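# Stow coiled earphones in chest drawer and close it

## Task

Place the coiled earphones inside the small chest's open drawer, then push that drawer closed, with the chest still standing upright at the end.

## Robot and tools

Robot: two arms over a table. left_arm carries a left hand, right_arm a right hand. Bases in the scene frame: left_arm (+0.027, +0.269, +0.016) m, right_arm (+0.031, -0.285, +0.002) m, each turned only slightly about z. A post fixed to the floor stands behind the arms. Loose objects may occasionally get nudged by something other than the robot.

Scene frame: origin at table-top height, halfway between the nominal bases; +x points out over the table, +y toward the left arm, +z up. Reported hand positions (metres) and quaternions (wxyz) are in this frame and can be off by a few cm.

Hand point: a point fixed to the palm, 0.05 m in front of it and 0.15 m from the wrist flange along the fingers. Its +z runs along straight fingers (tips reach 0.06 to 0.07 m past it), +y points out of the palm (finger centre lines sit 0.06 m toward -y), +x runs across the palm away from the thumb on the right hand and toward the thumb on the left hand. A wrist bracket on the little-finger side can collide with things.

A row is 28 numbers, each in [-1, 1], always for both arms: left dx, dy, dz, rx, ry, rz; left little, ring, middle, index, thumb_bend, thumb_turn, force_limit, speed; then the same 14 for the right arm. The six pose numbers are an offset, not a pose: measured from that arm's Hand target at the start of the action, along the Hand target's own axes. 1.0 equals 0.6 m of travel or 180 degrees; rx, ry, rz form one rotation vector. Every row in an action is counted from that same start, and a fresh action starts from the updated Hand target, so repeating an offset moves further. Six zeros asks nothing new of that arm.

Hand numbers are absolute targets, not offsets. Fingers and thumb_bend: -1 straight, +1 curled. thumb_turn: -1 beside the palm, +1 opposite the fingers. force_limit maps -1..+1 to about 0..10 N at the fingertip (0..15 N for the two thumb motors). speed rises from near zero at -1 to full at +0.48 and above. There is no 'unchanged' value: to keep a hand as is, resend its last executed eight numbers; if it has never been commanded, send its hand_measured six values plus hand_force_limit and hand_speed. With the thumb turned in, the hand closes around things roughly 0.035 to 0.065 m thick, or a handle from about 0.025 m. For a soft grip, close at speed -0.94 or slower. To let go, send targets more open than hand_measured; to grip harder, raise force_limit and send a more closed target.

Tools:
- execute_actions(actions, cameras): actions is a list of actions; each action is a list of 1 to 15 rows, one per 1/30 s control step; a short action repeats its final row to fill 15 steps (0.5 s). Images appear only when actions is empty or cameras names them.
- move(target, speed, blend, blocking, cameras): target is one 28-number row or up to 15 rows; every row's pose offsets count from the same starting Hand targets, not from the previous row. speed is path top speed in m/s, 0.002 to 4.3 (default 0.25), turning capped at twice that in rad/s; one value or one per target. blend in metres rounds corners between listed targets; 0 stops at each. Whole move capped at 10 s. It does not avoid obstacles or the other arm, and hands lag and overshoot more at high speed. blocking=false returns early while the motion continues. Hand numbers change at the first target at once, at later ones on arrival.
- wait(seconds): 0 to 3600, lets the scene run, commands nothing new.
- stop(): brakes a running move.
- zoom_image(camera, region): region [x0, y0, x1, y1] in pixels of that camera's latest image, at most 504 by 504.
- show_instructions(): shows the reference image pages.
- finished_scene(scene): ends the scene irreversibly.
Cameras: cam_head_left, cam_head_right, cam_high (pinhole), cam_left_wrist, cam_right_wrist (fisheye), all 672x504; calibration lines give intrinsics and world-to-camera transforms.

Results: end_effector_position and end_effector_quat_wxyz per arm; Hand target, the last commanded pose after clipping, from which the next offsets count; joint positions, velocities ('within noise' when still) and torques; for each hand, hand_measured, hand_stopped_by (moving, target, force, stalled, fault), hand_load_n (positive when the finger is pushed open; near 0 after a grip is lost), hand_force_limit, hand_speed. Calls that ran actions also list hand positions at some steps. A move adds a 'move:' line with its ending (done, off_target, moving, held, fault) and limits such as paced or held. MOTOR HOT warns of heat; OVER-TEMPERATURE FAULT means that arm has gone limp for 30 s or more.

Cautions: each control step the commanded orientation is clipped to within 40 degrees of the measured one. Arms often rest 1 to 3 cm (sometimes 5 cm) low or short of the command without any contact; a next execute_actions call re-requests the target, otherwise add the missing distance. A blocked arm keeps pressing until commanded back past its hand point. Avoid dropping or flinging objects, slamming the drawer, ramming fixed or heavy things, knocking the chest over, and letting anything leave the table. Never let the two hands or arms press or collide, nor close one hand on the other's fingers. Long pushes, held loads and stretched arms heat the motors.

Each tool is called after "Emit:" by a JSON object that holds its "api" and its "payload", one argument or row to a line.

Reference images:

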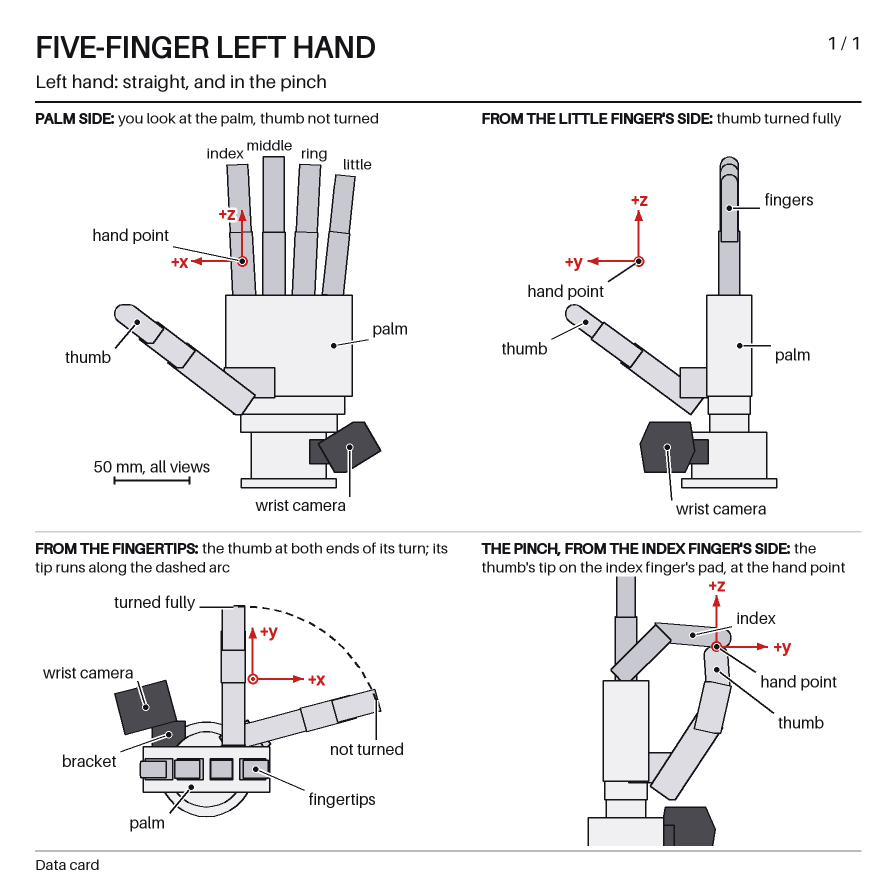

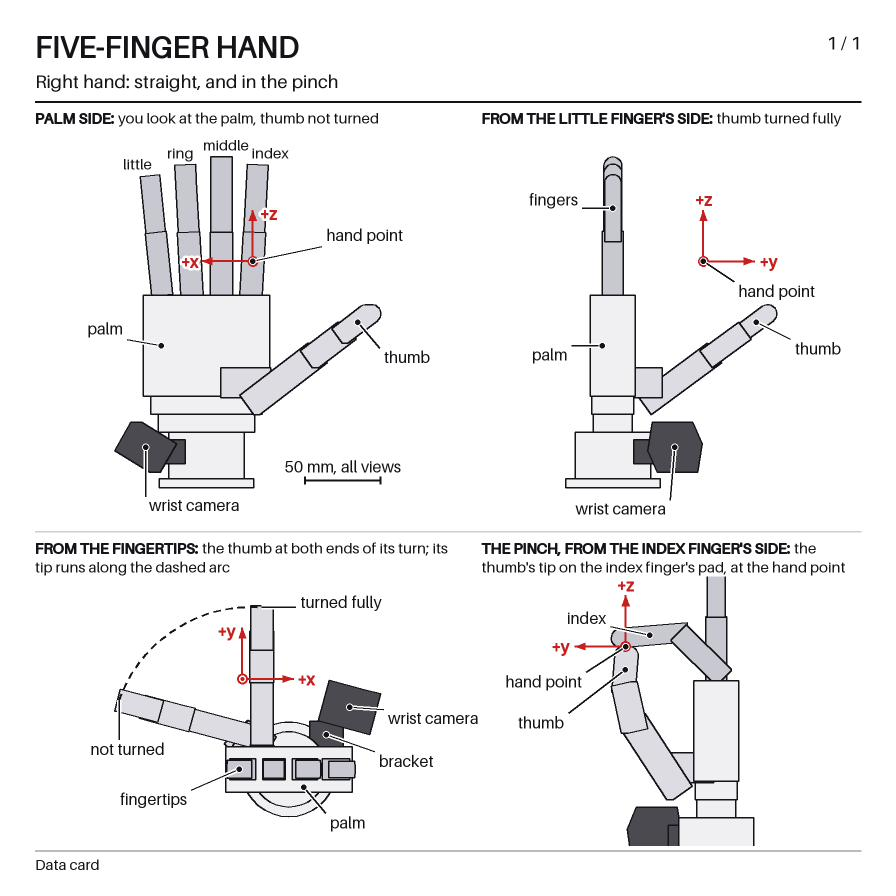

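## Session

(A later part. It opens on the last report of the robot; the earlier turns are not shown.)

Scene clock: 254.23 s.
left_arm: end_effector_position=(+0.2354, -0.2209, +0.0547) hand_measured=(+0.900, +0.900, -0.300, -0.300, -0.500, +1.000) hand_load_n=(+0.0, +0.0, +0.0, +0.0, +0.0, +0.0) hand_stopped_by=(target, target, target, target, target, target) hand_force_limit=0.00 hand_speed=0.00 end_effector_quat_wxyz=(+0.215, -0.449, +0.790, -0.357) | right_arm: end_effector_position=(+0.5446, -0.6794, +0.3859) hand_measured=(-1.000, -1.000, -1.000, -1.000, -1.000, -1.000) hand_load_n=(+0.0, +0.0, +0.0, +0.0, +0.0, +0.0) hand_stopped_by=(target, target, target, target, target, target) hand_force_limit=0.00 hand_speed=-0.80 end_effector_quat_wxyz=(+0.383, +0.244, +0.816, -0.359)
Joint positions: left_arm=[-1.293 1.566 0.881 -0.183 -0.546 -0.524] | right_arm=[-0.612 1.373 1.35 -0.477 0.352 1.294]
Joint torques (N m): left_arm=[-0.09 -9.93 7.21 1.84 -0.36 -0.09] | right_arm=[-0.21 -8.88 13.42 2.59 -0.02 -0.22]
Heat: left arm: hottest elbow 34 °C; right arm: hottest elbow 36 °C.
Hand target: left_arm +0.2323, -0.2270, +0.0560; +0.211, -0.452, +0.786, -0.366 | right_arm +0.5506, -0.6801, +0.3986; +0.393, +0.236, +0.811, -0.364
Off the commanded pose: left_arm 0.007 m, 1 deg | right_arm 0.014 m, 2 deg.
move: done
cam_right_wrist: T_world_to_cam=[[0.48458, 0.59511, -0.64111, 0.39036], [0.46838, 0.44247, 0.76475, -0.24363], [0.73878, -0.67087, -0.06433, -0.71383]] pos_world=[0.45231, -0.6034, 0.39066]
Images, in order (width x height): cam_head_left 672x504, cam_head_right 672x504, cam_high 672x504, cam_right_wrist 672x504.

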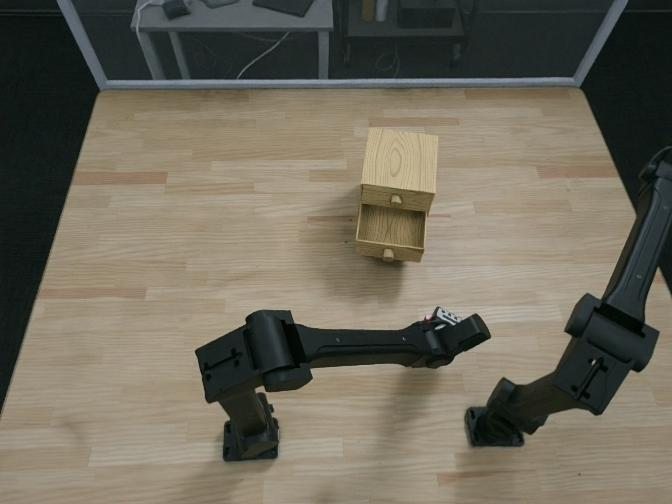

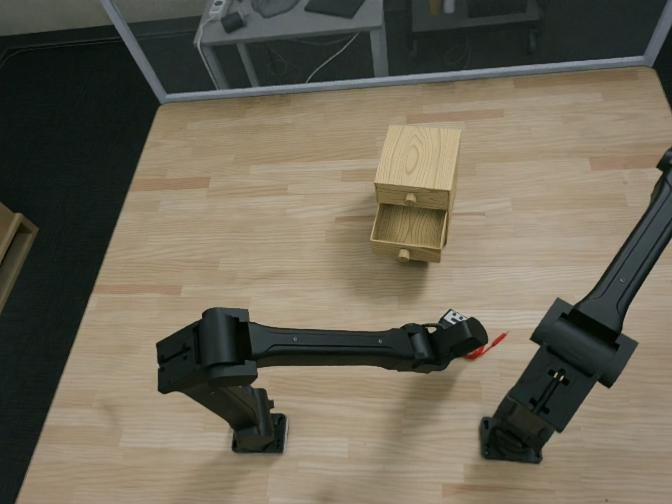

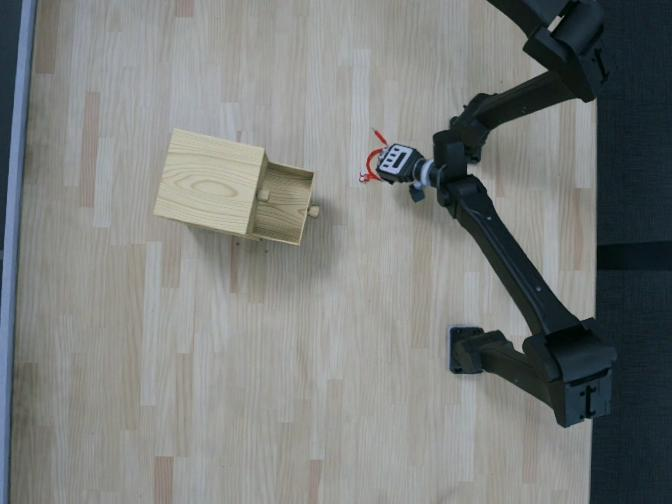

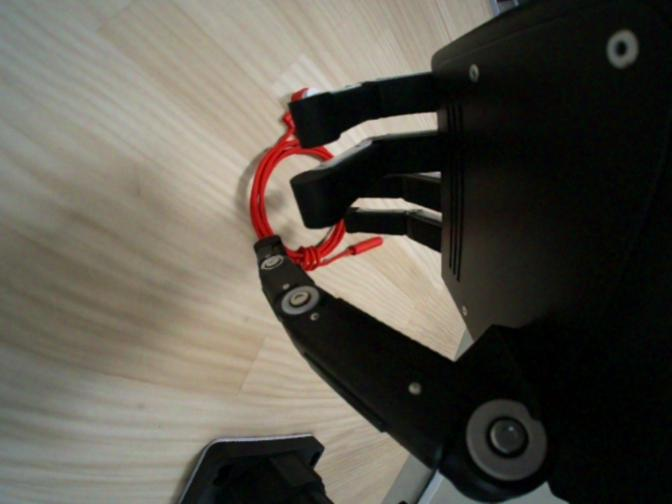

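Emit:
{"api": "move", "payload": {
  "target": [-0.02,0.0357,-0.0117,0,0,0,0.9,0.9,-0.3,-0.3,-0.5,1,0,0,0,0,0,0,0,0,-1,-1,-1,-1,-1,-1,0,-0.8],
  "speed": 0.1,
  "cameras": ["cam_right_wrist","cam_high"]
}}

Emit:
{"api": "zoom_image", "payload": {
  "camera": "cam_high",
  "region": [340, 110, 480, 250]
}}

Emit:
{"api": "zoom_image", "payload": {
  "camera": "cam_right_wrist",
  "region": [200, 60, 480, 340]
}}

Scene clock: 272.37 s.
left_arm: end_effector_position=(+0.2273, -0.1973, +0.0355) hand_measured=(+0.900, +0.900, -0.300, -0.300, -0.500, +1.000) hand_load_n=(+0.0, +0.0, +0.0, +0.0, +0.0, +0.0) hand_stopped_by=(target, target, target, target, target, target) hand_force_limit=0.00 hand_speed=0.00 end_effector_quat_wxyz=(+0.218, -0.451, +0.792, -0.350) | right_arm: end_effector_position=(+0.5446, -0.6794, +0.3859) hand_measured=(-1.000, -1.000, -1.000, -1.000, -1.000, -1.000) hand_load_n=(+0.0, +0.0, +0.0, +0.0, +0.0, -0.5) hand_stopped_by=(target, target, target, target, target, target) hand_force_limit=0.00 hand_speed=-0.80 end_effector_quat_wxyz=(+0.383, +0.244, +0.816, -0.359)
Joint positions: left_arm=[-1.297 1.552 0.805 -0.142 -0.554 -0.533] | right_arm=[-0.612 1.373 1.35 -0.477 0.352 1.294]
Joint torques (N m): left_arm=[-0.56 -10.4 7.04 1.81 -0.32 -0.1] | right_arm=[-0.15 -9.23 13.41 2.48 -0.01 -0.24]
Heat: left arm: hottest elbow 33 °C; right arm: hottest elbow 36 °C.
Hand target: left_arm +0.2218, -0.2070, +0.0443; +0.211, -0.452, +0.786, -0.366 | right_arm +0.5506, -0.6801, +0.3986; +0.393, +0.236, +0.811, -0.364
Off the commanded pose: left_arm 0.014 m, 2 deg | right_arm 0.014 m, 2 deg.
move: off_target (left_arm)
cam_right_wrist: T_world_to_cam=[[0.48458, 0.59511, -0.64111, 0.39036], [0.46838, 0.44247, 0.76475, -0.24363], [0.73878, -0.67087, -0.06433, -0.71383]] pos_world=[0.45231, -0.6034, 0.39066]
Images, in order (width x height): cam_high 672x504, cam_right_wrist 672x504.

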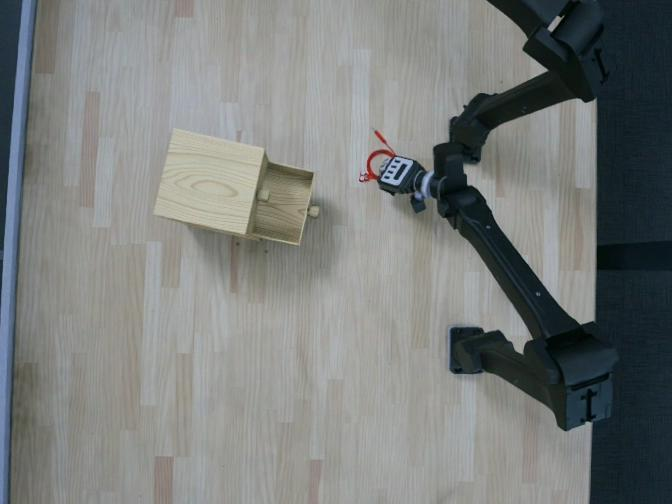

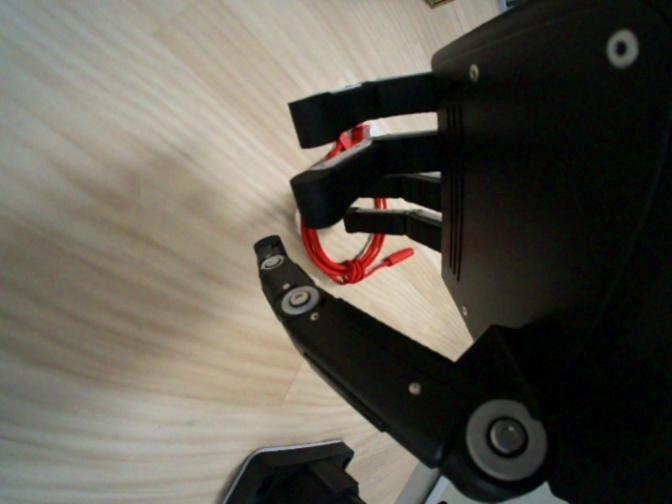

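Scaled by 3.600 from the camera's image (finer frame: 960x720).

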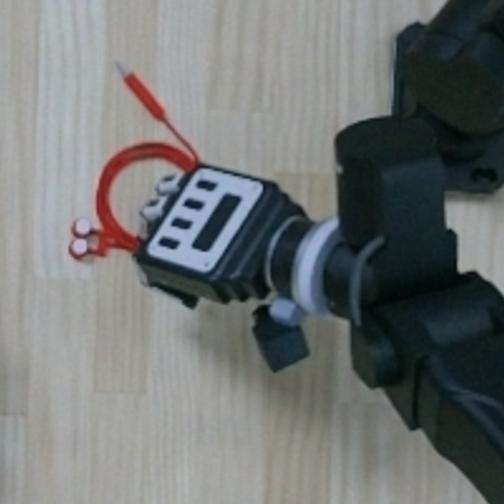

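Scaled by 1.800 from the camera's image (finer frame: 960x720).

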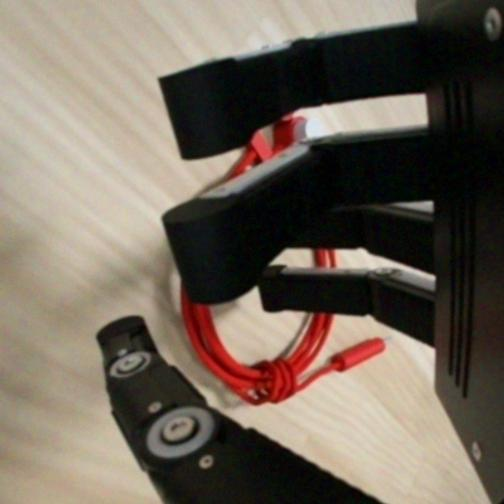

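Emit:
{"api": "move", "payload": {
  "target": [0.0075,0.0201,0.0175,0,0,0,0.9,0.9,-0.3,-0.3,-0.5,1,0,0,0,0,0,0,0,0,-1,-1,-1,-1,-1,-1,0,-0.8],
  "speed": 0.05,
  "cameras": ["cam_right_wrist","cam_high"]
}}

Emit:
{"api": "zoom_image", "payload": {
  "camera": "cam_high",
  "region": [340, 110, 480, 250]
}}

Emit:
{"api": "zoom_image", "payload": {
  "camera": "cam_right_wrist",
  "region": [230, 110, 430, 310]
}}

Scene clock: 278.20 s.
left_arm: end_effector_position=(+0.2260, -0.2060, +0.0303) hand_measured=(+0.900, +0.900, -0.300, -0.300, -0.500, +1.000) hand_load_n=(+0.0, +0.0, +0.0, -0.5, +0.0, +0.0) hand_stopped_by=(target, target, target, target, target, target) hand_force_limit=0.00 hand_speed=0.00 end_effector_quat_wxyz=(+0.215, -0.451, +0.788, -0.360) | right_arm: end_effector_position=(+0.5446, -0.6794, +0.3859) hand_measured=(-1.000, -1.000, -1.000, -1.000, -1.000, -1.000) hand_load_n=(+0.0, +0.0, +0.0, +0.0, +0.0, +0.0) hand_stopped_by=(target, target, target, target, target, target) hand_force_limit=0.00 hand_speed=-0.80 end_effector_quat_wxyz=(+0.383, +0.244, +0.816, -0.359)
Joint positions: left_arm=[-1.305 1.576 0.805 -0.099 -0.557 -0.54] | right_arm=[-0.612 1.373 1.35 -0.477 0.352 1.294]
Joint torques (N m): left_arm=[-0.5 -9.29 6.49 1.84 -0.38 -0.1] | right_arm=[-0.26 -9.05 13.35 2.51 -0.02 -0.22]
Heat: left arm: hottest elbow 33 °C; right arm: hottest elbow 36 °C.
Hand target: left_arm +0.2197, -0.2111, +0.0283; +0.210, -0.452, +0.786, -0.366 | right_arm +0.5506, -0.6801, +0.3986; +0.393, +0.236, +0.811, -0.364
Off the commanded pose: left_arm 0.008 m, 1 deg | right_arm 0.014 m, 2 deg.
move: done
cam_right_wrist: T_world_to_cam=[[0.48458, 0.59511, -0.64111, 0.39036], [0.46838, 0.44247, 0.76475, -0.24363], [0.73878, -0.67087, -0.06433, -0.71383]] pos_world=[0.45231, -0.6034, 0.39066]
Images, in order (width x height): cam_high 672x504, cam_right_wrist 672x504.

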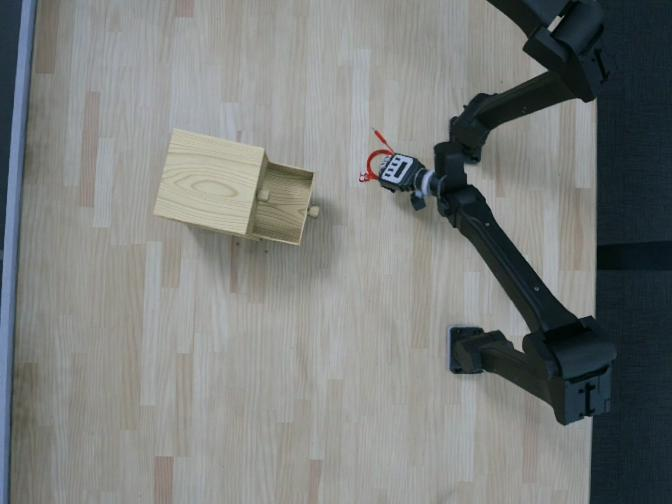

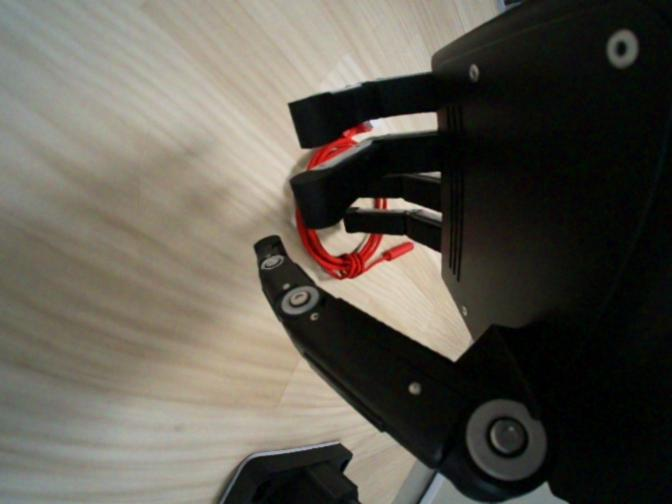

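Scaled by 3.600 from the camera's image (finer frame: 960x720).

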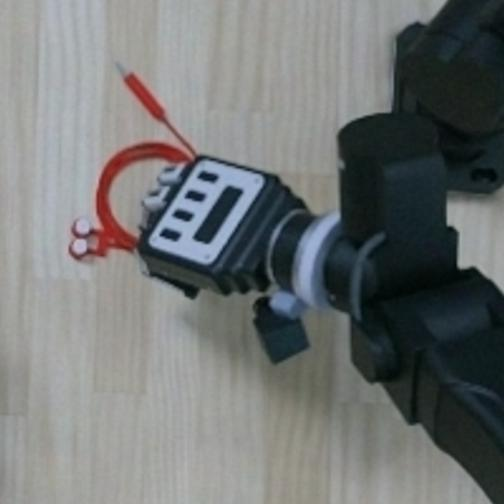

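Scaled by 2.520 from the camera's image (finer frame: 960x720).

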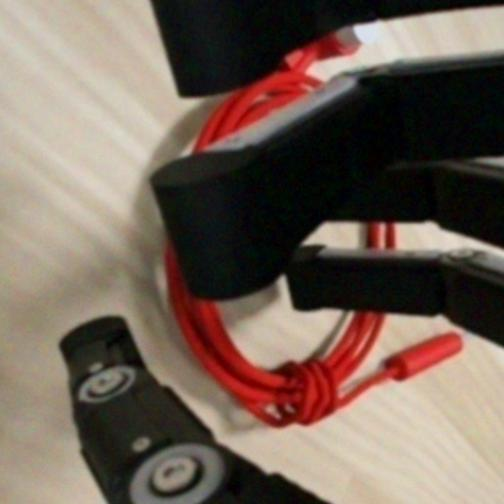

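Emit:
{"api": "move", "payload": {
  "target": [0,0.0153,0.0129,0,0,0,0.9,0.9,-0.3,-0.3,-0.5,1,0,0,0,0,0,0,0,0,-1,-1,-1,-1,-1,-1,0,-0.8],
  "speed": 0.05,
  "cameras": ["cam_right_wrist","cam_high"]
}}

Emit:
{"api": "zoom_image", "payload": {
  "camera": "cam_high",
  "region": [340, 110, 480, 250]
}}

Emit:
{"api": "zoom_image", "payload": {
  "camera": "cam_right_wrist",
  "region": [230, 110, 430, 310]
}}

Scene clock: 285.63 s.
left_arm: end_effector_position=(+0.2280, -0.2091, +0.0285) hand_measured=(+0.900, +0.900, -0.300, -0.300, -0.500, +1.000) hand_load_n=(+0.0, +0.0, -2.0, +0.0, +0.0, +0.0) hand_stopped_by=(target, target, target, target, target, target) hand_force_limit=0.00 hand_speed=0.00 end_effector_quat_wxyz=(+0.216, -0.453, +0.782, -0.369) | right_arm: end_effector_position=(+0.5446, -0.6794, +0.3859) hand_measured=(-1.000, -1.000, -1.000, -1.000, -1.000, -1.000) hand_load_n=(+0.0, +0.0, +0.0, -0.5, +0.0, +0.0) hand_stopped_by=(target, target, target, target, target, target) hand_force_limit=0.00 hand_speed=-0.80 end_effector_quat_wxyz=(+0.383, +0.244, +0.816, -0.359)
Joint positions: left_arm=[-1.305 1.585 0.798 -0.061 -0.563 -0.54] | right_arm=[-0.612 1.373 1.35 -0.477 0.352 1.294]
Joint torques (N m): left_arm=[-0.5 -8.06 6.16 1.84 -0.18 -0.09] | right_arm=[-0.62 -9.23 13.3 2.69 -0.02 -0.23]
Heat: left arm: hottest elbow 33 °C; right arm: hottest elbow 36 °C.
Hand target: left_arm +0.2197, -0.2110, +0.0161; +0.211, -0.452, +0.786, -0.366 | right_arm +0.5506, -0.6801, +0.3986; +0.393, +0.236, +0.811, -0.364
Off the commanded pose: left_arm 0.015 m, 1 deg | right_arm 0.014 m, 2 deg.
move: off_target (left_arm)
cam_right_wrist: T_world_to_cam=[[0.48458, 0.59511, -0.64111, 0.39036], [0.46838, 0.44247, 0.76475, -0.24363], [0.73878, -0.67087, -0.06433, -0.71383]] pos_world=[0.45231, -0.6034, 0.39066]
Images, in order (width x height): cam_high 672x504, cam_right_wrist 672x504.

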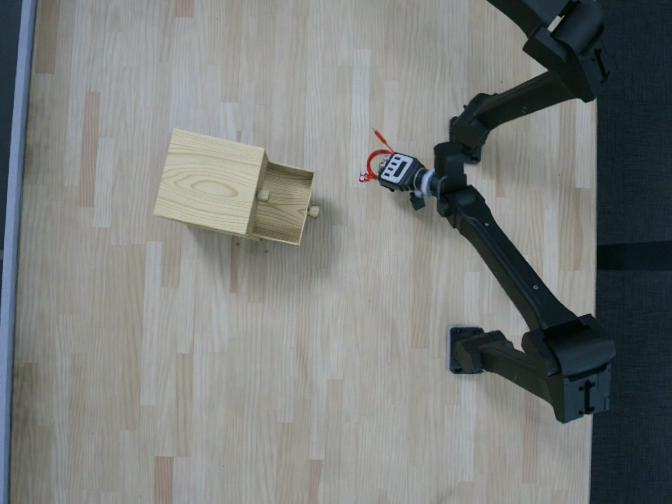

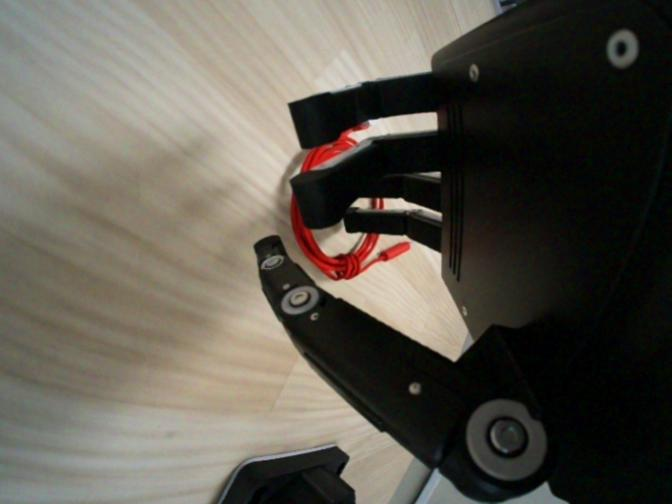

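Scaled by 3.600 from the camera's image (finer frame: 960x720).

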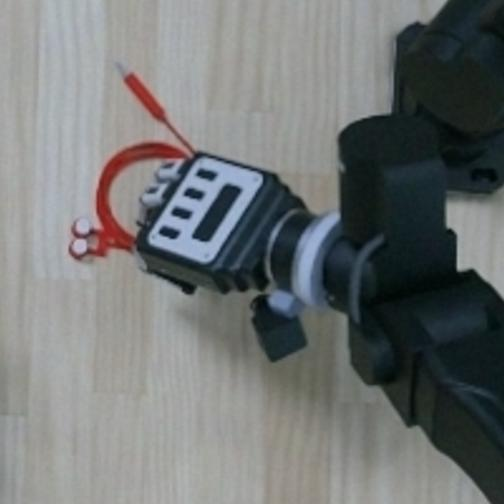

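Scaled by 2.520 from the camera's image (finer frame: 960x720).

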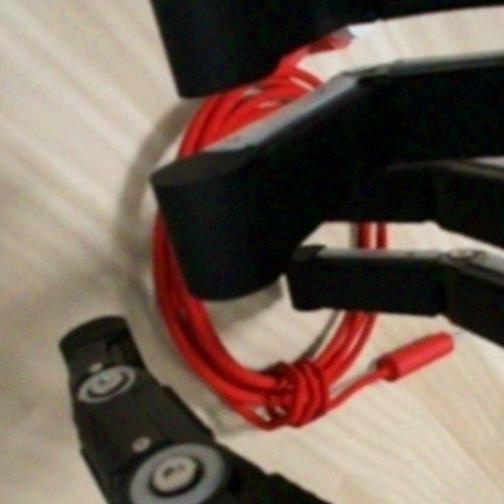

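Emit:
{"api": "move", "payload": {
  "target": [0,-0.0575,-0.0482,0,0,0,0.9,0.9,-0.3,-0.3,-0.5,1,0,0,0,0,0,0,0,0,-1,-1,-1,-1,-1,-1,0,-0.8],
  "speed": 0.1
}}

Emit:
{"api": "move", "payload": {
  "target": [0,0,0,0,0,0,-1,-1,-0.3,-0.3,-0.5,1,0,0,0,0,0,0,0,0,-1,-1,-1,-1,-1,-1,0,-0.8],
  "speed": 0.1,
  "cameras": ["cam_right_wrist","cam_high"]
}}

Emit:
{"api": "zoom_image", "payload": {
  "camera": "cam_right_wrist",
  "region": [200, 90, 440, 330]
}}

Scene clock: 296.40 s.
left_arm: end_effector_position=(+0.2217, -0.1921, +0.0450) hand_measured=(+0.900, +0.900, -0.300, -0.300, -0.500, +1.000) hand_load_n=(+0.0, +0.0, +0.0, +0.0, +0.0, +0.0) hand_stopped_by=(target, target, target, target, target, target) hand_force_limit=0.00 hand_speed=0.00 end_effector_quat_wxyz=(+0.219, -0.451, +0.792, -0.350) | right_arm: end_effector_position=(+0.5446, -0.6794, +0.3859) hand_measured=(-1.000, -1.000, -1.000, -1.000, -1.000, -1.000) hand_load_n=(+0.0, +0.0, +0.0, +0.0, +0.0, +0.0) hand_stopped_by=(target, target, target, target, target, target) hand_force_limit=0.00 hand_speed=-0.80 end_effector_quat_wxyz=(+0.383, +0.244, +0.816, -0.359)
Joint positions: left_arm=[-1.306 1.517 0.798 -0.174 -0.56 -0.541] | right_arm=[-0.612 1.373 1.35 -0.477 0.352 1.294]
Joint torques (N m): left_arm=[-0.44 -9.41 9.95 0.85 -0.27 -0.08] | right_arm=[-0.21 -9 13.37 2.61 -0.03 -0.26]
Heat: left arm: hottest elbow 33 °C; right arm: hottest elbow 36 °C.
Hand target: left_arm +0.2199, -0.2111, +0.0612; +0.211, -0.452, +0.786, -0.366 | right_arm +0.5506, -0.6801, +0.3986; +0.393, +0.236, +0.811, -0.364
Off the commanded pose: left_arm 0.025 m, 2 deg | right_arm 0.014 m, 2 deg.
move: off_target (left_arm)

Scene clock: 297.40 s.
left_arm: end_effector_position=(+0.2217, -0.1919, +0.0449) hand_measured=(-1.000, -1.000, -0.300, -0.300, -0.500, +1.000) hand_load_n=(+0.0, +0.0, +0.0, +0.0, +0.0, +0.0) hand_stopped_by=(target, target, target, target, target, target) hand_force_limit=0.00 hand_speed=0.00 end_effector_quat_wxyz=(+0.219, -0.451, +0.792, -0.349) | right_arm: end_effector_position=(+0.5446, -0.6794, +0.3859) hand_measured=(-1.000, -1.000, -1.000, -1.000, -1.000, -1.000) hand_load_n=(+0.0, +0.0, +0.0, +0.0, +0.0, +0.0) hand_stopped_by=(target, target, target, target, target, target) hand_force_limit=0.00 hand_speed=-0.80 end_effector_quat_wxyz=(+0.383, +0.244, +0.816, -0.359)
Joint positions: left_arm=[-1.306 1.517 0.798 -0.175 -0.56 -0.541] | right_arm=[-0.612 1.373 1.35 -0.477 0.352 1.294]
Joint torques (N m): left_arm=[-0.44 -9.47 9.96 0.87 -0.29 -0.08] | right_arm=[-0.44 -9.11 13.41 2.66 -0.01 -0.24]
Heat: left arm: hottest elbow 33 °C; right arm: hottest elbow 36 °C.
Hand target: left_arm +0.2199, -0.2111, +0.0611; +0.211, -0.452, +0.786, -0.366 | right_arm +0.5506, -0.6801, +0.3986; +0.393, +0.236, +0.811, -0.364
Off the commanded pose: left_arm 0.025 m, 2 deg | right_arm 0.014 m, 2 deg.
move: done
cam_right_wrist: T_world_to_cam=[[0.48458, 0.59511, -0.64111, 0.39036], [0.46838, 0.44247, 0.76475, -0.24363], [0.73878, -0.67087, -0.06433, -0.71383]] pos_world=[0.45231, -0.6034, 0.39066]
Images, in order (width x height): cam_high 672x504, cam_right_wrist 672x504.

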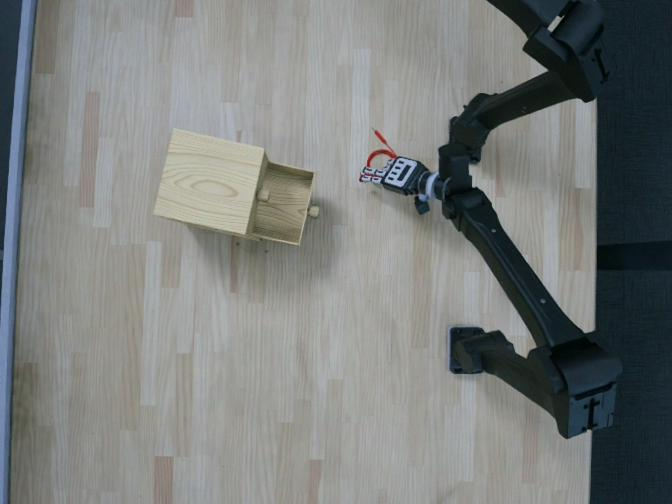

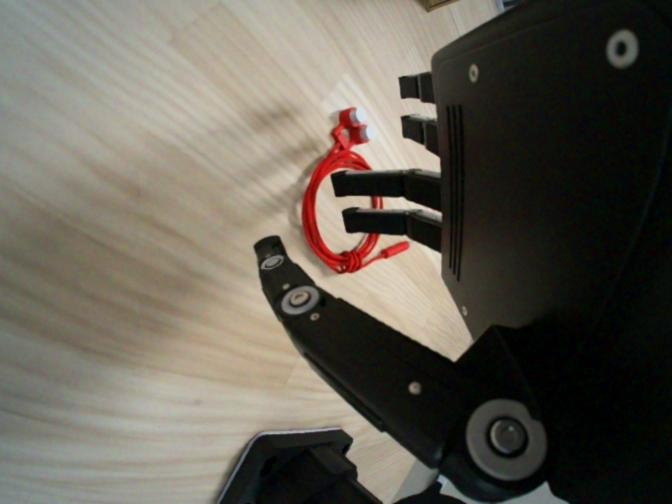

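Scaled by 2.100 from the camera's image (finer frame: 960x720).

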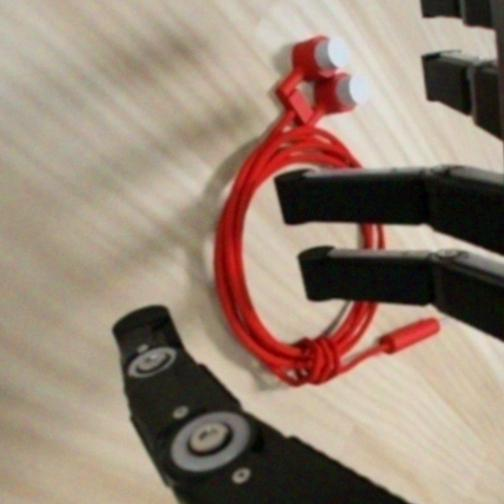

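Emit:
{"api": "move", "payload": {
  "target": [0.0103,0.0331,0.0306,0,0,0,-1,-1,-0.3,-0.3,-0.5,1,0,0,0,0,0,0,0,0,-1,-1,-1,-1,-1,-1,0,-0.8],
  "speed": 0.06,
  "cameras": ["cam_right_wrist","cam_high"]
}}

Emit:
{"api": "zoom_image", "payload": {
  "camera": "cam_right_wrist",
  "region": [200, 90, 440, 330]
}}

Scene clock: 317.70 s.
left_arm: end_effector_position=(+0.2217, -0.2001, +0.0291) hand_measured=(-1.000, -1.000, -0.300, -0.300, -0.500, +1.000) hand_load_n=(+0.0, +0.0, +0.0, +0.0, +0.0, +0.5) hand_stopped_by=(target, target, target, target, target, target) hand_force_limit=0.00 hand_speed=0.00 end_effector_quat_wxyz=(+0.219, -0.451, +0.790, -0.352) | right_arm: end_effector_position=(+0.5446, -0.6794, +0.3859) hand_measured=(-1.000, -1.000, -1.000, -1.000, -1.000, -1.000) hand_load_n=(+0.0, +0.0, +0.0, +0.0, +0.0, +0.0) hand_stopped_by=(target, target, target, target, target, target) hand_force_limit=0.00 hand_speed=-0.80 end_effector_quat_wxyz=(+0.383, +0.244, +0.816, -0.359)
Joint positions: left_arm=[-1.313 1.567 0.799 -0.121 -0.567 -0.548] | right_arm=[-0.612 1.373 1.35 -0.477 0.352 1.294]
Joint torques (N m): left_arm=[-0.5 -8.64 8.62 1.69 -0.24 -0.09] | right_arm=[-0.15 -9 13.39 2.62 0 -0.22]
Heat: left arm: hottest elbow 33 °C; right arm: hottest elbow 36 °C.
Hand target: left_arm +0.2179, -0.2171, +0.0342; +0.211, -0.452, +0.786, -0.366 | right_arm +0.5506, -0.6801, +0.3986; +0.393, +0.236, +0.811, -0.364
Off the commanded pose: left_arm 0.018 m, 2 deg | right_arm 0.014 m, 2 deg.
move: off_target (left_arm)
cam_right_wrist: T_world_to_cam=[[0.48458, 0.59511, -0.64111, 0.39036], [0.46838, 0.44247, 0.76475, -0.24363], [0.73878, -0.67087, -0.06433, -0.71383]] pos_world=[0.45231, -0.6034, 0.39066]
Images, in order (width x height): cam_high 672x504, cam_right_wrist 672x504.

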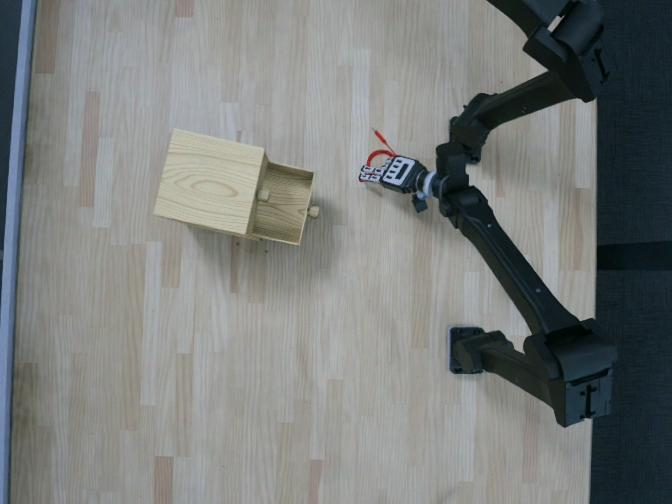

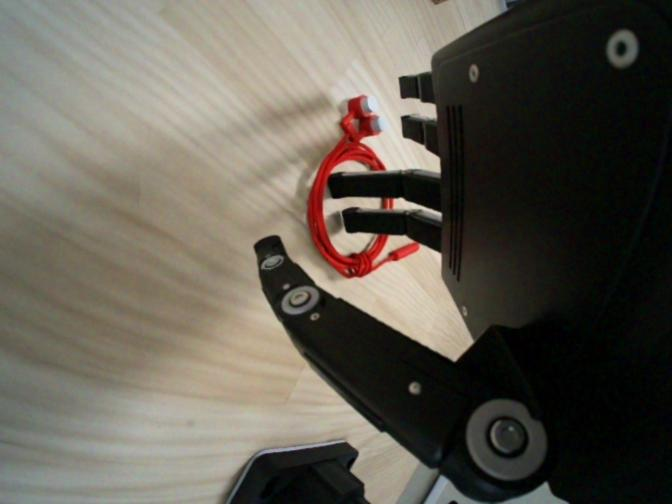

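Scaled by 2.100 from the camera's image (finer frame: 960x720).

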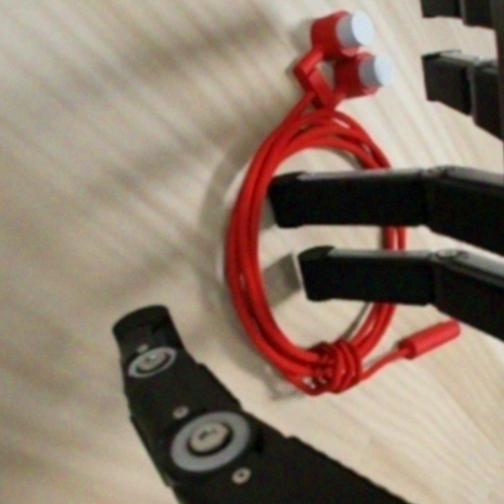

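Emit:
{"api": "move", "payload": {
  "target": [0.024,-0.0023,0.0133,0,0,0,-1,-1,-0.3,-0.3,-0.5,1,0,0,0,0,0,0,0,0,-1,-1,-1,-1,-1,-1,0,-0.8],
  "speed": 0.06,
  "cameras": ["cam_right_wrist"]
}}

Emit:
{"api": "zoom_image", "payload": {
  "camera": "cam_right_wrist",
  "region": [200, 90, 440, 330]
}}

Scene clock: 329.07 s.
left_arm: end_effector_position=(+0.2229, -0.2137, +0.0282) hand_measured=(-1.000, -1.000, -0.300, -0.300, -0.500, +1.000) hand_load_n=(+0.0, -0.5, -1.0, +0.0, +0.0, +0.0) hand_stopped_by=(target, target, target, target, target, target) hand_force_limit=0.00 hand_speed=0.00 end_effector_quat_wxyz=(+0.222, -0.450, +0.789, -0.355) | right_arm: end_effector_position=(+0.5446, -0.6794, +0.3859) hand_measured=(-1.000, -1.000, -1.000, -1.000, -1.000, -1.000) hand_load_n=(+0.0, +0.0, +0.0, +0.0, +0.0, +0.0) hand_stopped_by=(target, target, target, target, target, target) hand_force_limit=0.00 hand_speed=-0.80 end_effector_quat_wxyz=(+0.383, +0.244, +0.816, -0.359)
Joint positions: left_arm=[-1.323 1.599 0.833 -0.121 -0.58 -0.552] | right_arm=[-0.612 1.373 1.35 -0.477 0.352 1.294]
Joint torques (N m): left_arm=[-0.73 -8.47 9.13 1.52 -0.07 -0.17] | right_arm=[-0.32 -9.05 13.41 2.67 0.01 -0.25]
Heat: left arm: hottest elbow 33 °C; right arm: hottest elbow 36 °C.
Hand target: left_arm +0.2166, -0.2331, +0.0301; +0.210, -0.452, +0.786, -0.366 | right_arm +0.5506, -0.6801, +0.3986; +0.393, +0.236, +0.811, -0.364
Off the commanded pose: left_arm 0.020 m, 2 deg | right_arm 0.014 m, 2 deg.
move: off_target (left_arm)
cam_right_wrist: T_world_to_cam=[[0.48458, 0.59511, -0.64111, 0.39036], [0.46838, 0.44247, 0.76475, -0.24363], [0.73878, -0.67087, -0.06433, -0.71383]] pos_world=[0.45231, -0.6034, 0.39066]

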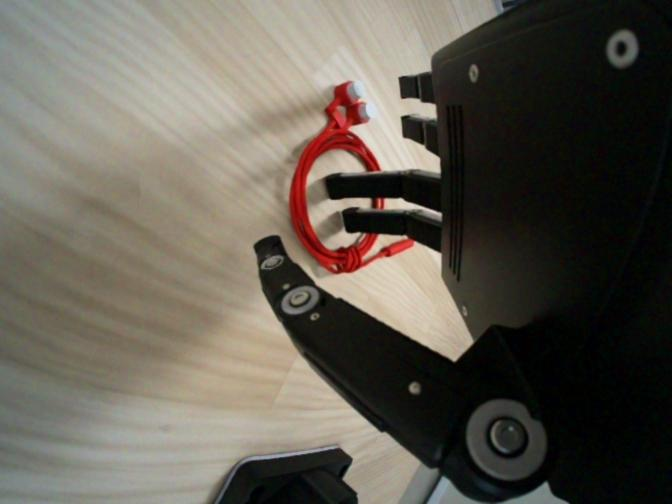

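Scaled by 2.100 from the camera's image (finer frame: 960x720).

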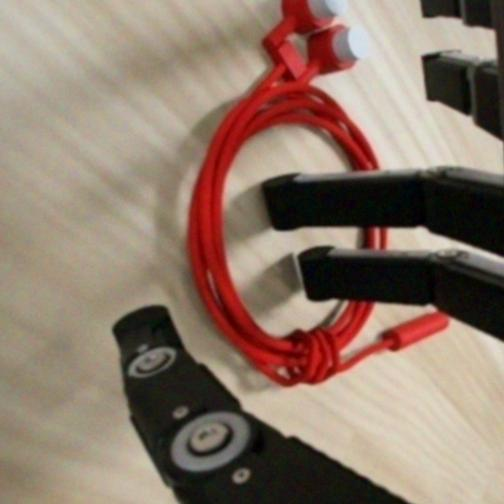

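Emit:
{"api": "move", "payload": {
  "target": [0,0.0077,-0.0015,0.033,0,0,-1,-1,0,0,-0.35,1,0,-0.3,0,0,0,0,0,0,-1,-1,-1,-1,-1,-1,0,-0.8],
  "speed": 0.06,
  "cameras": ["cam_right_wrist"]
}}

Emit:
{"api": "zoom_image", "payload": {
  "camera": "cam_right_wrist",
  "region": [200, 90, 440, 330]
}}

Scene clock: 345.97 s.
left_arm: end_effector_position=(+0.2200, -0.2279, +0.0314) hand_measured=(-1.000, -1.000, +0.000, +0.000, -0.350, +1.000) hand_load_n=(+0.0, +0.0, +0.0, +0.0, +0.0, +0.0) hand_stopped_by=(target, target, target, target, target, target) hand_force_limit=0.00 hand_speed=-0.30 end_effector_quat_wxyz=(+0.234, -0.450, +0.762, -0.404) | right_arm: end_effector_position=(+0.5446, -0.6794, +0.3859) hand_measured=(-1.000, -1.000, -1.000, -1.000, -1.000, -1.000) hand_load_n=(+0.0, +0.0, +0.0, -0.5, +0.0, +0.0) hand_stopped_by=(target, target, target, target, target, target) hand_force_limit=0.00 hand_speed=-0.80 end_effector_quat_wxyz=(+0.383, +0.244, +0.816, -0.359)
Joint positions: left_arm=[-1.361 1.615 0.795 0.033 -0.65 -0.553] | right_arm=[-0.612 1.373 1.35 -0.477 0.352 1.294]
Joint torques (N m): left_arm=[-0.56 -9.29 6.35 1.96 -0.4 0.17] | right_arm=[0.09 -9 13.39 2.58 -0.02 -0.23]
Heat: left arm: hottest elbow 33 °C; right arm: hottest elbow 36 °C.
Hand target: left_arm +0.2136, -0.2311, +0.0271; +0.234, -0.441, +0.766, -0.406 | right_arm +0.5506, -0.6801, +0.3986; +0.393, +0.236, +0.811, -0.364
Off the commanded pose: left_arm 0.008 m, 1 deg | right_arm 0.014 m, 2 deg.
move: done
cam_right_wrist: T_world_to_cam=[[0.48458, 0.59511, -0.64111, 0.39036], [0.46838, 0.44247, 0.76475, -0.24363], [0.73878, -0.67087, -0.06433, -0.71383]] pos_world=[0.45231, -0.6034, 0.39066]

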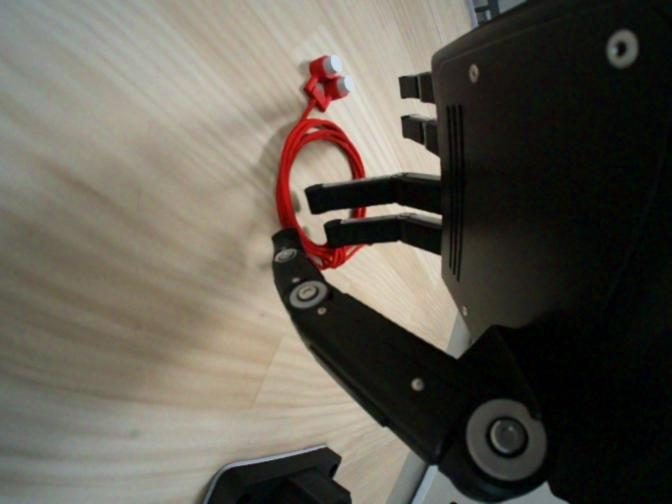

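Scaled by 2.100 from the camera's image (finer frame: 960x720).

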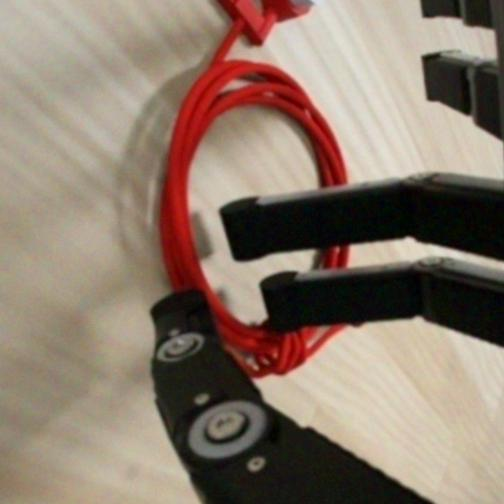

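Emit:
{"api": "move", "payload": {
  "target": [-0.0098,0.018,0.0007,0,0,0,-1,-1,0,0,-0.45,1,0,-0.3,0,0,0,0,0,0,-1,-1,-1,-1,-1,-1,0,-0.8],
  "speed": 0.06,
  "cameras": ["cam_right_wrist"]
}}

Emit:
{"api": "zoom_image", "payload": {
  "camera": "cam_right_wrist",
  "region": [200, 90, 440, 330]
}}

Scene clock: 359.77 s.
left_arm: end_effector_position=(+0.2186, -0.2221, +0.0248) hand_measured=(-1.000, -1.000, +0.000, +0.000, -0.450, +1.000) hand_load_n=(+0.0, +0.0, +0.0, +0.0, +0.0, +0.0) hand_stopped_by=(target, target, target, target, target, target) hand_force_limit=0.00 hand_speed=-0.30 end_effector_quat_wxyz=(+0.234, -0.450, +0.760, -0.407) | right_arm: end_effector_position=(+0.5446, -0.6794, +0.3859) hand_measured=(-1.000, -1.000, -1.000, -1.000, -1.000, -1.000) hand_load_n=(+0.0, +0.0, +0.0, +0.0, -0.5, -0.5) hand_stopped_by=(target, target, target, target, target, target) hand_force_limit=0.00 hand_speed=-0.80 end_effector_quat_wxyz=(+0.383, +0.244, +0.816, -0.359)
Joint positions: left_arm=[-1.361 1.617 0.768 0.069 -0.651 -0.554] | right_arm=[-0.612 1.373 1.35 -0.477 0.352 1.294]
Joint torques (N m): left_arm=[-0.5 -8.94 5.94 1.88 -0.35 0.17] | right_arm=[0.03 -8.94 13.38 2.62 0 -0.24]
Heat: left arm: hottest elbow 33 °C; right arm: hottest elbow 36 °C.
Hand target: left_arm +0.2115, -0.2232, +0.0179; +0.234, -0.441, +0.766, -0.406 | right_arm +0.5506, -0.6801, +0.3986; +0.393, +0.236, +0.811, -0.364
Off the commanded pose: left_arm 0.010 m, 1 deg | right_arm 0.014 m, 2 deg.
move: done
cam_right_wrist: T_world_to_cam=[[0.48458, 0.59511, -0.64111, 0.39036], [0.46838, 0.44247, 0.76475, -0.24363], [0.73878, -0.67087, -0.06433, -0.71383]] pos_world=[0.45231, -0.6034, 0.39066]

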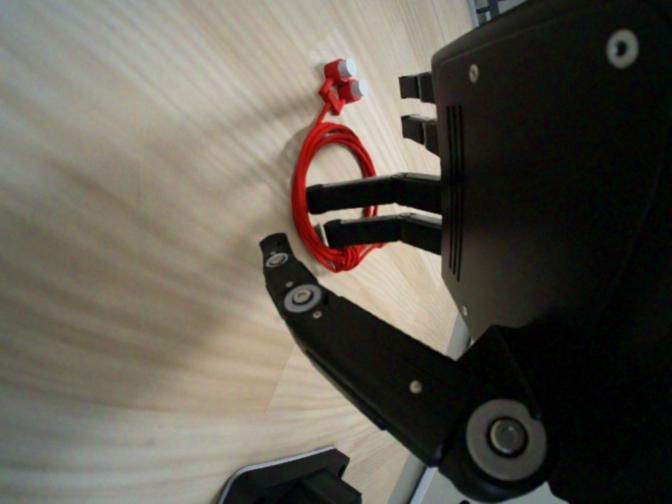

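Scaled by 2.100 from the camera's image (finer frame: 960x720).

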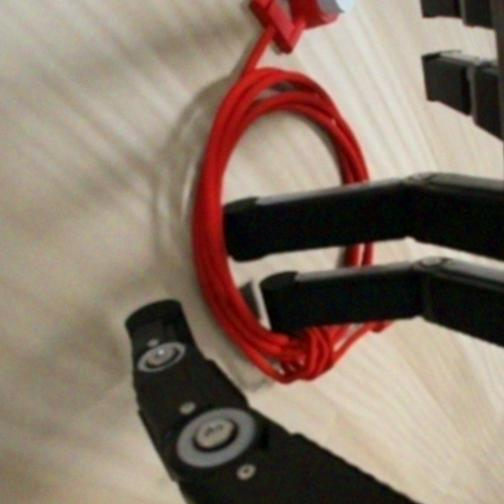

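Emit:
{"api": "move", "payload": {
  "target": [0,0.0097,0.0066,0,0,0,-1,-1,0.12,0.12,-0.45,1,-0.4,-0.5,0,0,0,0,0,0,-1,-1,-1,-1,-1,-1,0,-0.8],
  "speed": 0.04,
  "cameras": ["cam_right_wrist"]
}}

Emit:
{"api": "zoom_image", "payload": {
  "camera": "cam_right_wrist",
  "region": [200, 90, 440, 330]
}}

Scene clock: 367.33 s.
left_arm: end_effector_position=(+0.2198, -0.2237, +0.0214) hand_measured=(-1.000, -1.000, +0.120, +0.120, -0.450, +1.000) hand_load_n=(+0.0, +0.0, +0.0, +0.0, +0.0, +0.0) hand_stopped_by=(target, target, target, target, target, target) hand_force_limit=-0.40 hand_speed=-0.50 end_effector_quat_wxyz=(+0.234, -0.451, +0.757, -0.411) | right_arm: end_effector_position=(+0.5446, -0.6794, +0.3859) hand_measured=(-1.000, -1.000, -1.000, -1.000, -1.000, -1.000) hand_load_n=(+0.0, +0.0, +0.0, +0.0, +0.0, +0.0) hand_stopped_by=(target, target, target, target, target, target) hand_force_limit=0.00 hand_speed=-0.80 end_effector_quat_wxyz=(+0.383, +0.244, +0.816, -0.359)
Joint positions: left_arm=[-1.361 1.63 0.764 0.095 -0.655 -0.554] | right_arm=[-0.612 1.373 1.35 -0.477 0.352 1.294]
Joint torques (N m): left_arm=[-0.5 -8.76 5.74 1.76 -0.21 0.18] | right_arm=[-0.26 -9.11 13.35 2.56 -0.01 -0.25]
Heat: left arm: hottest elbow 32 °C; right arm: hottest elbow 36 °C.
Hand target: left_arm +0.2115, -0.2232, +0.0110; +0.234, -0.441, +0.766, -0.406 | right_arm +0.5506, -0.6801, +0.3986; +0.393, +0.236, +0.811, -0.364
Off the commanded pose: left_arm 0.013 m, 2 deg | right_arm 0.014 m, 2 deg.
move: off_target (left_arm)
cam_right_wrist: T_world_to_cam=[[0.48458, 0.59511, -0.64111, 0.39036], [0.46838, 0.44247, 0.76475, -0.24363], [0.73878, -0.67087, -0.06433, -0.71383]] pos_world=[0.45231, -0.6034, 0.39066]

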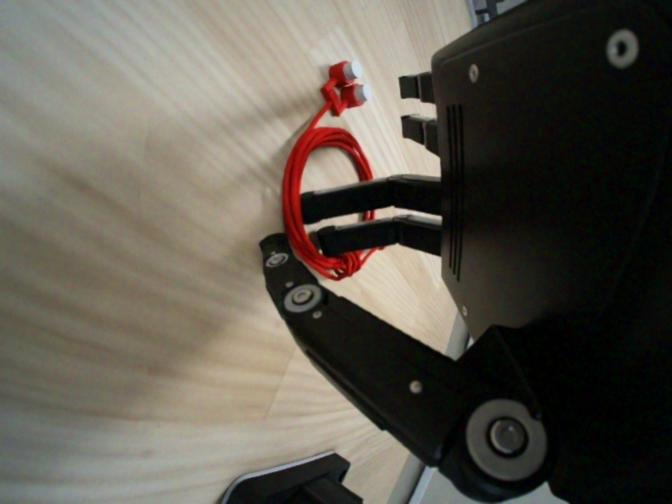

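Scaled by 2.100 from the camera's image (finer frame: 960x720).

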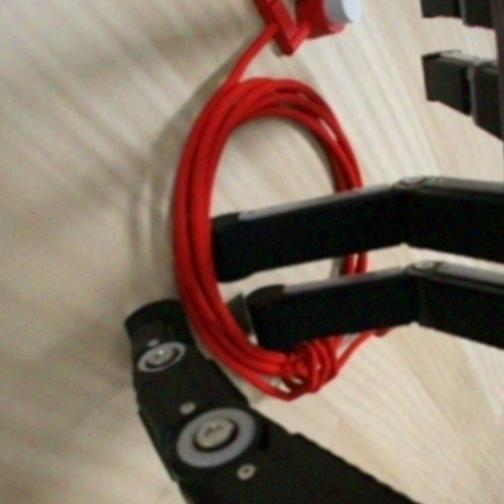

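Emit:
{"api": "move", "payload": {
  "target": [0,0.0083,0.0056,0,0,0,-1,-1,0.12,0.12,-0.45,1,-0.4,-0.5,0,0,0,0,0,0,-1,-1,-1,-1,-1,-1,0,-0.8],
  "speed": 0.04,
  "cameras": ["cam_right_wrist"]
}}

Emit:
{"api": "zoom_image", "payload": {
  "camera": "cam_right_wrist",
  "region": [200, 90, 440, 330]
}}

Scene clock: 372.63 s.
left_arm: end_effector_position=(+0.2208, -0.2255, +0.0200) hand_measured=(-1.000, -1.000, +0.120, +0.120, -0.450, +1.000) hand_load_n=(+0.0, +0.0, -3.0, +0.0, +0.0, +0.0) hand_stopped_by=(target, target, target, target, target, target) hand_force_limit=-0.40 hand_speed=-0.50 end_effector_quat_wxyz=(+0.235, -0.452, +0.754, -0.415) | right_arm: end_effector_position=(+0.5446, -0.6794, +0.3859) hand_measured=(-1.000, -1.000, -1.000, -1.000, -1.000, -1.000) hand_load_n=(+0.0, +0.0, +0.0, +0.0, +0.0, -0.5) hand_stopped_by=(target, target, target, target, target, target) hand_force_limit=0.00 hand_speed=-0.80 end_effector_quat_wxyz=(+0.383, +0.244, +0.816, -0.359)
Joint positions: left_arm=[-1.361 1.638 0.763 0.114 -0.658 -0.553] | right_arm=[-0.612 1.373 1.35 -0.477 0.352 1.294]
Joint torques (N m): left_arm=[-0.5 -8.29 5.45 1.74 -0.11 0.16] | right_arm=[-0.5 -9.05 13.55 2.58 -0.01 -0.23]
Heat: left arm: hottest elbow 32 °C; right arm: hottest elbow 36 °C.
Hand target: left_arm +0.2115, -0.2232, +0.0050; +0.234, -0.441, +0.766, -0.406 | right_arm +0.5506, -0.6801, +0.3986; +0.393, +0.236, +0.811, -0.364
Off the commanded pose: left_arm 0.018 m, 2 deg | right_arm 0.014 m, 2 deg.
move: off_target (left_arm)
cam_right_wrist: T_world_to_cam=[[0.48458, 0.59511, -0.64111, 0.39036], [0.46838, 0.44247, 0.76475, -0.24363], [0.73878, -0.67087, -0.06433, -0.71383]] pos_world=[0.45231, -0.6034, 0.39066]

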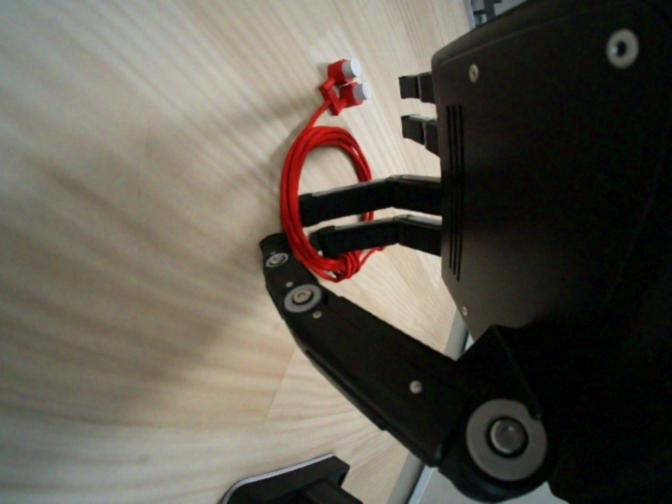

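Scaled by 2.100 from the camera's image (finer frame: 960x720).

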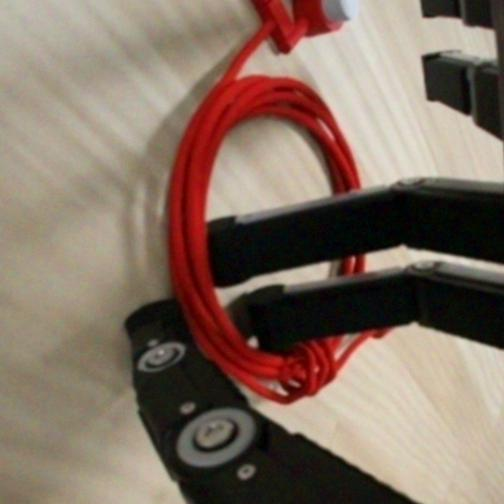

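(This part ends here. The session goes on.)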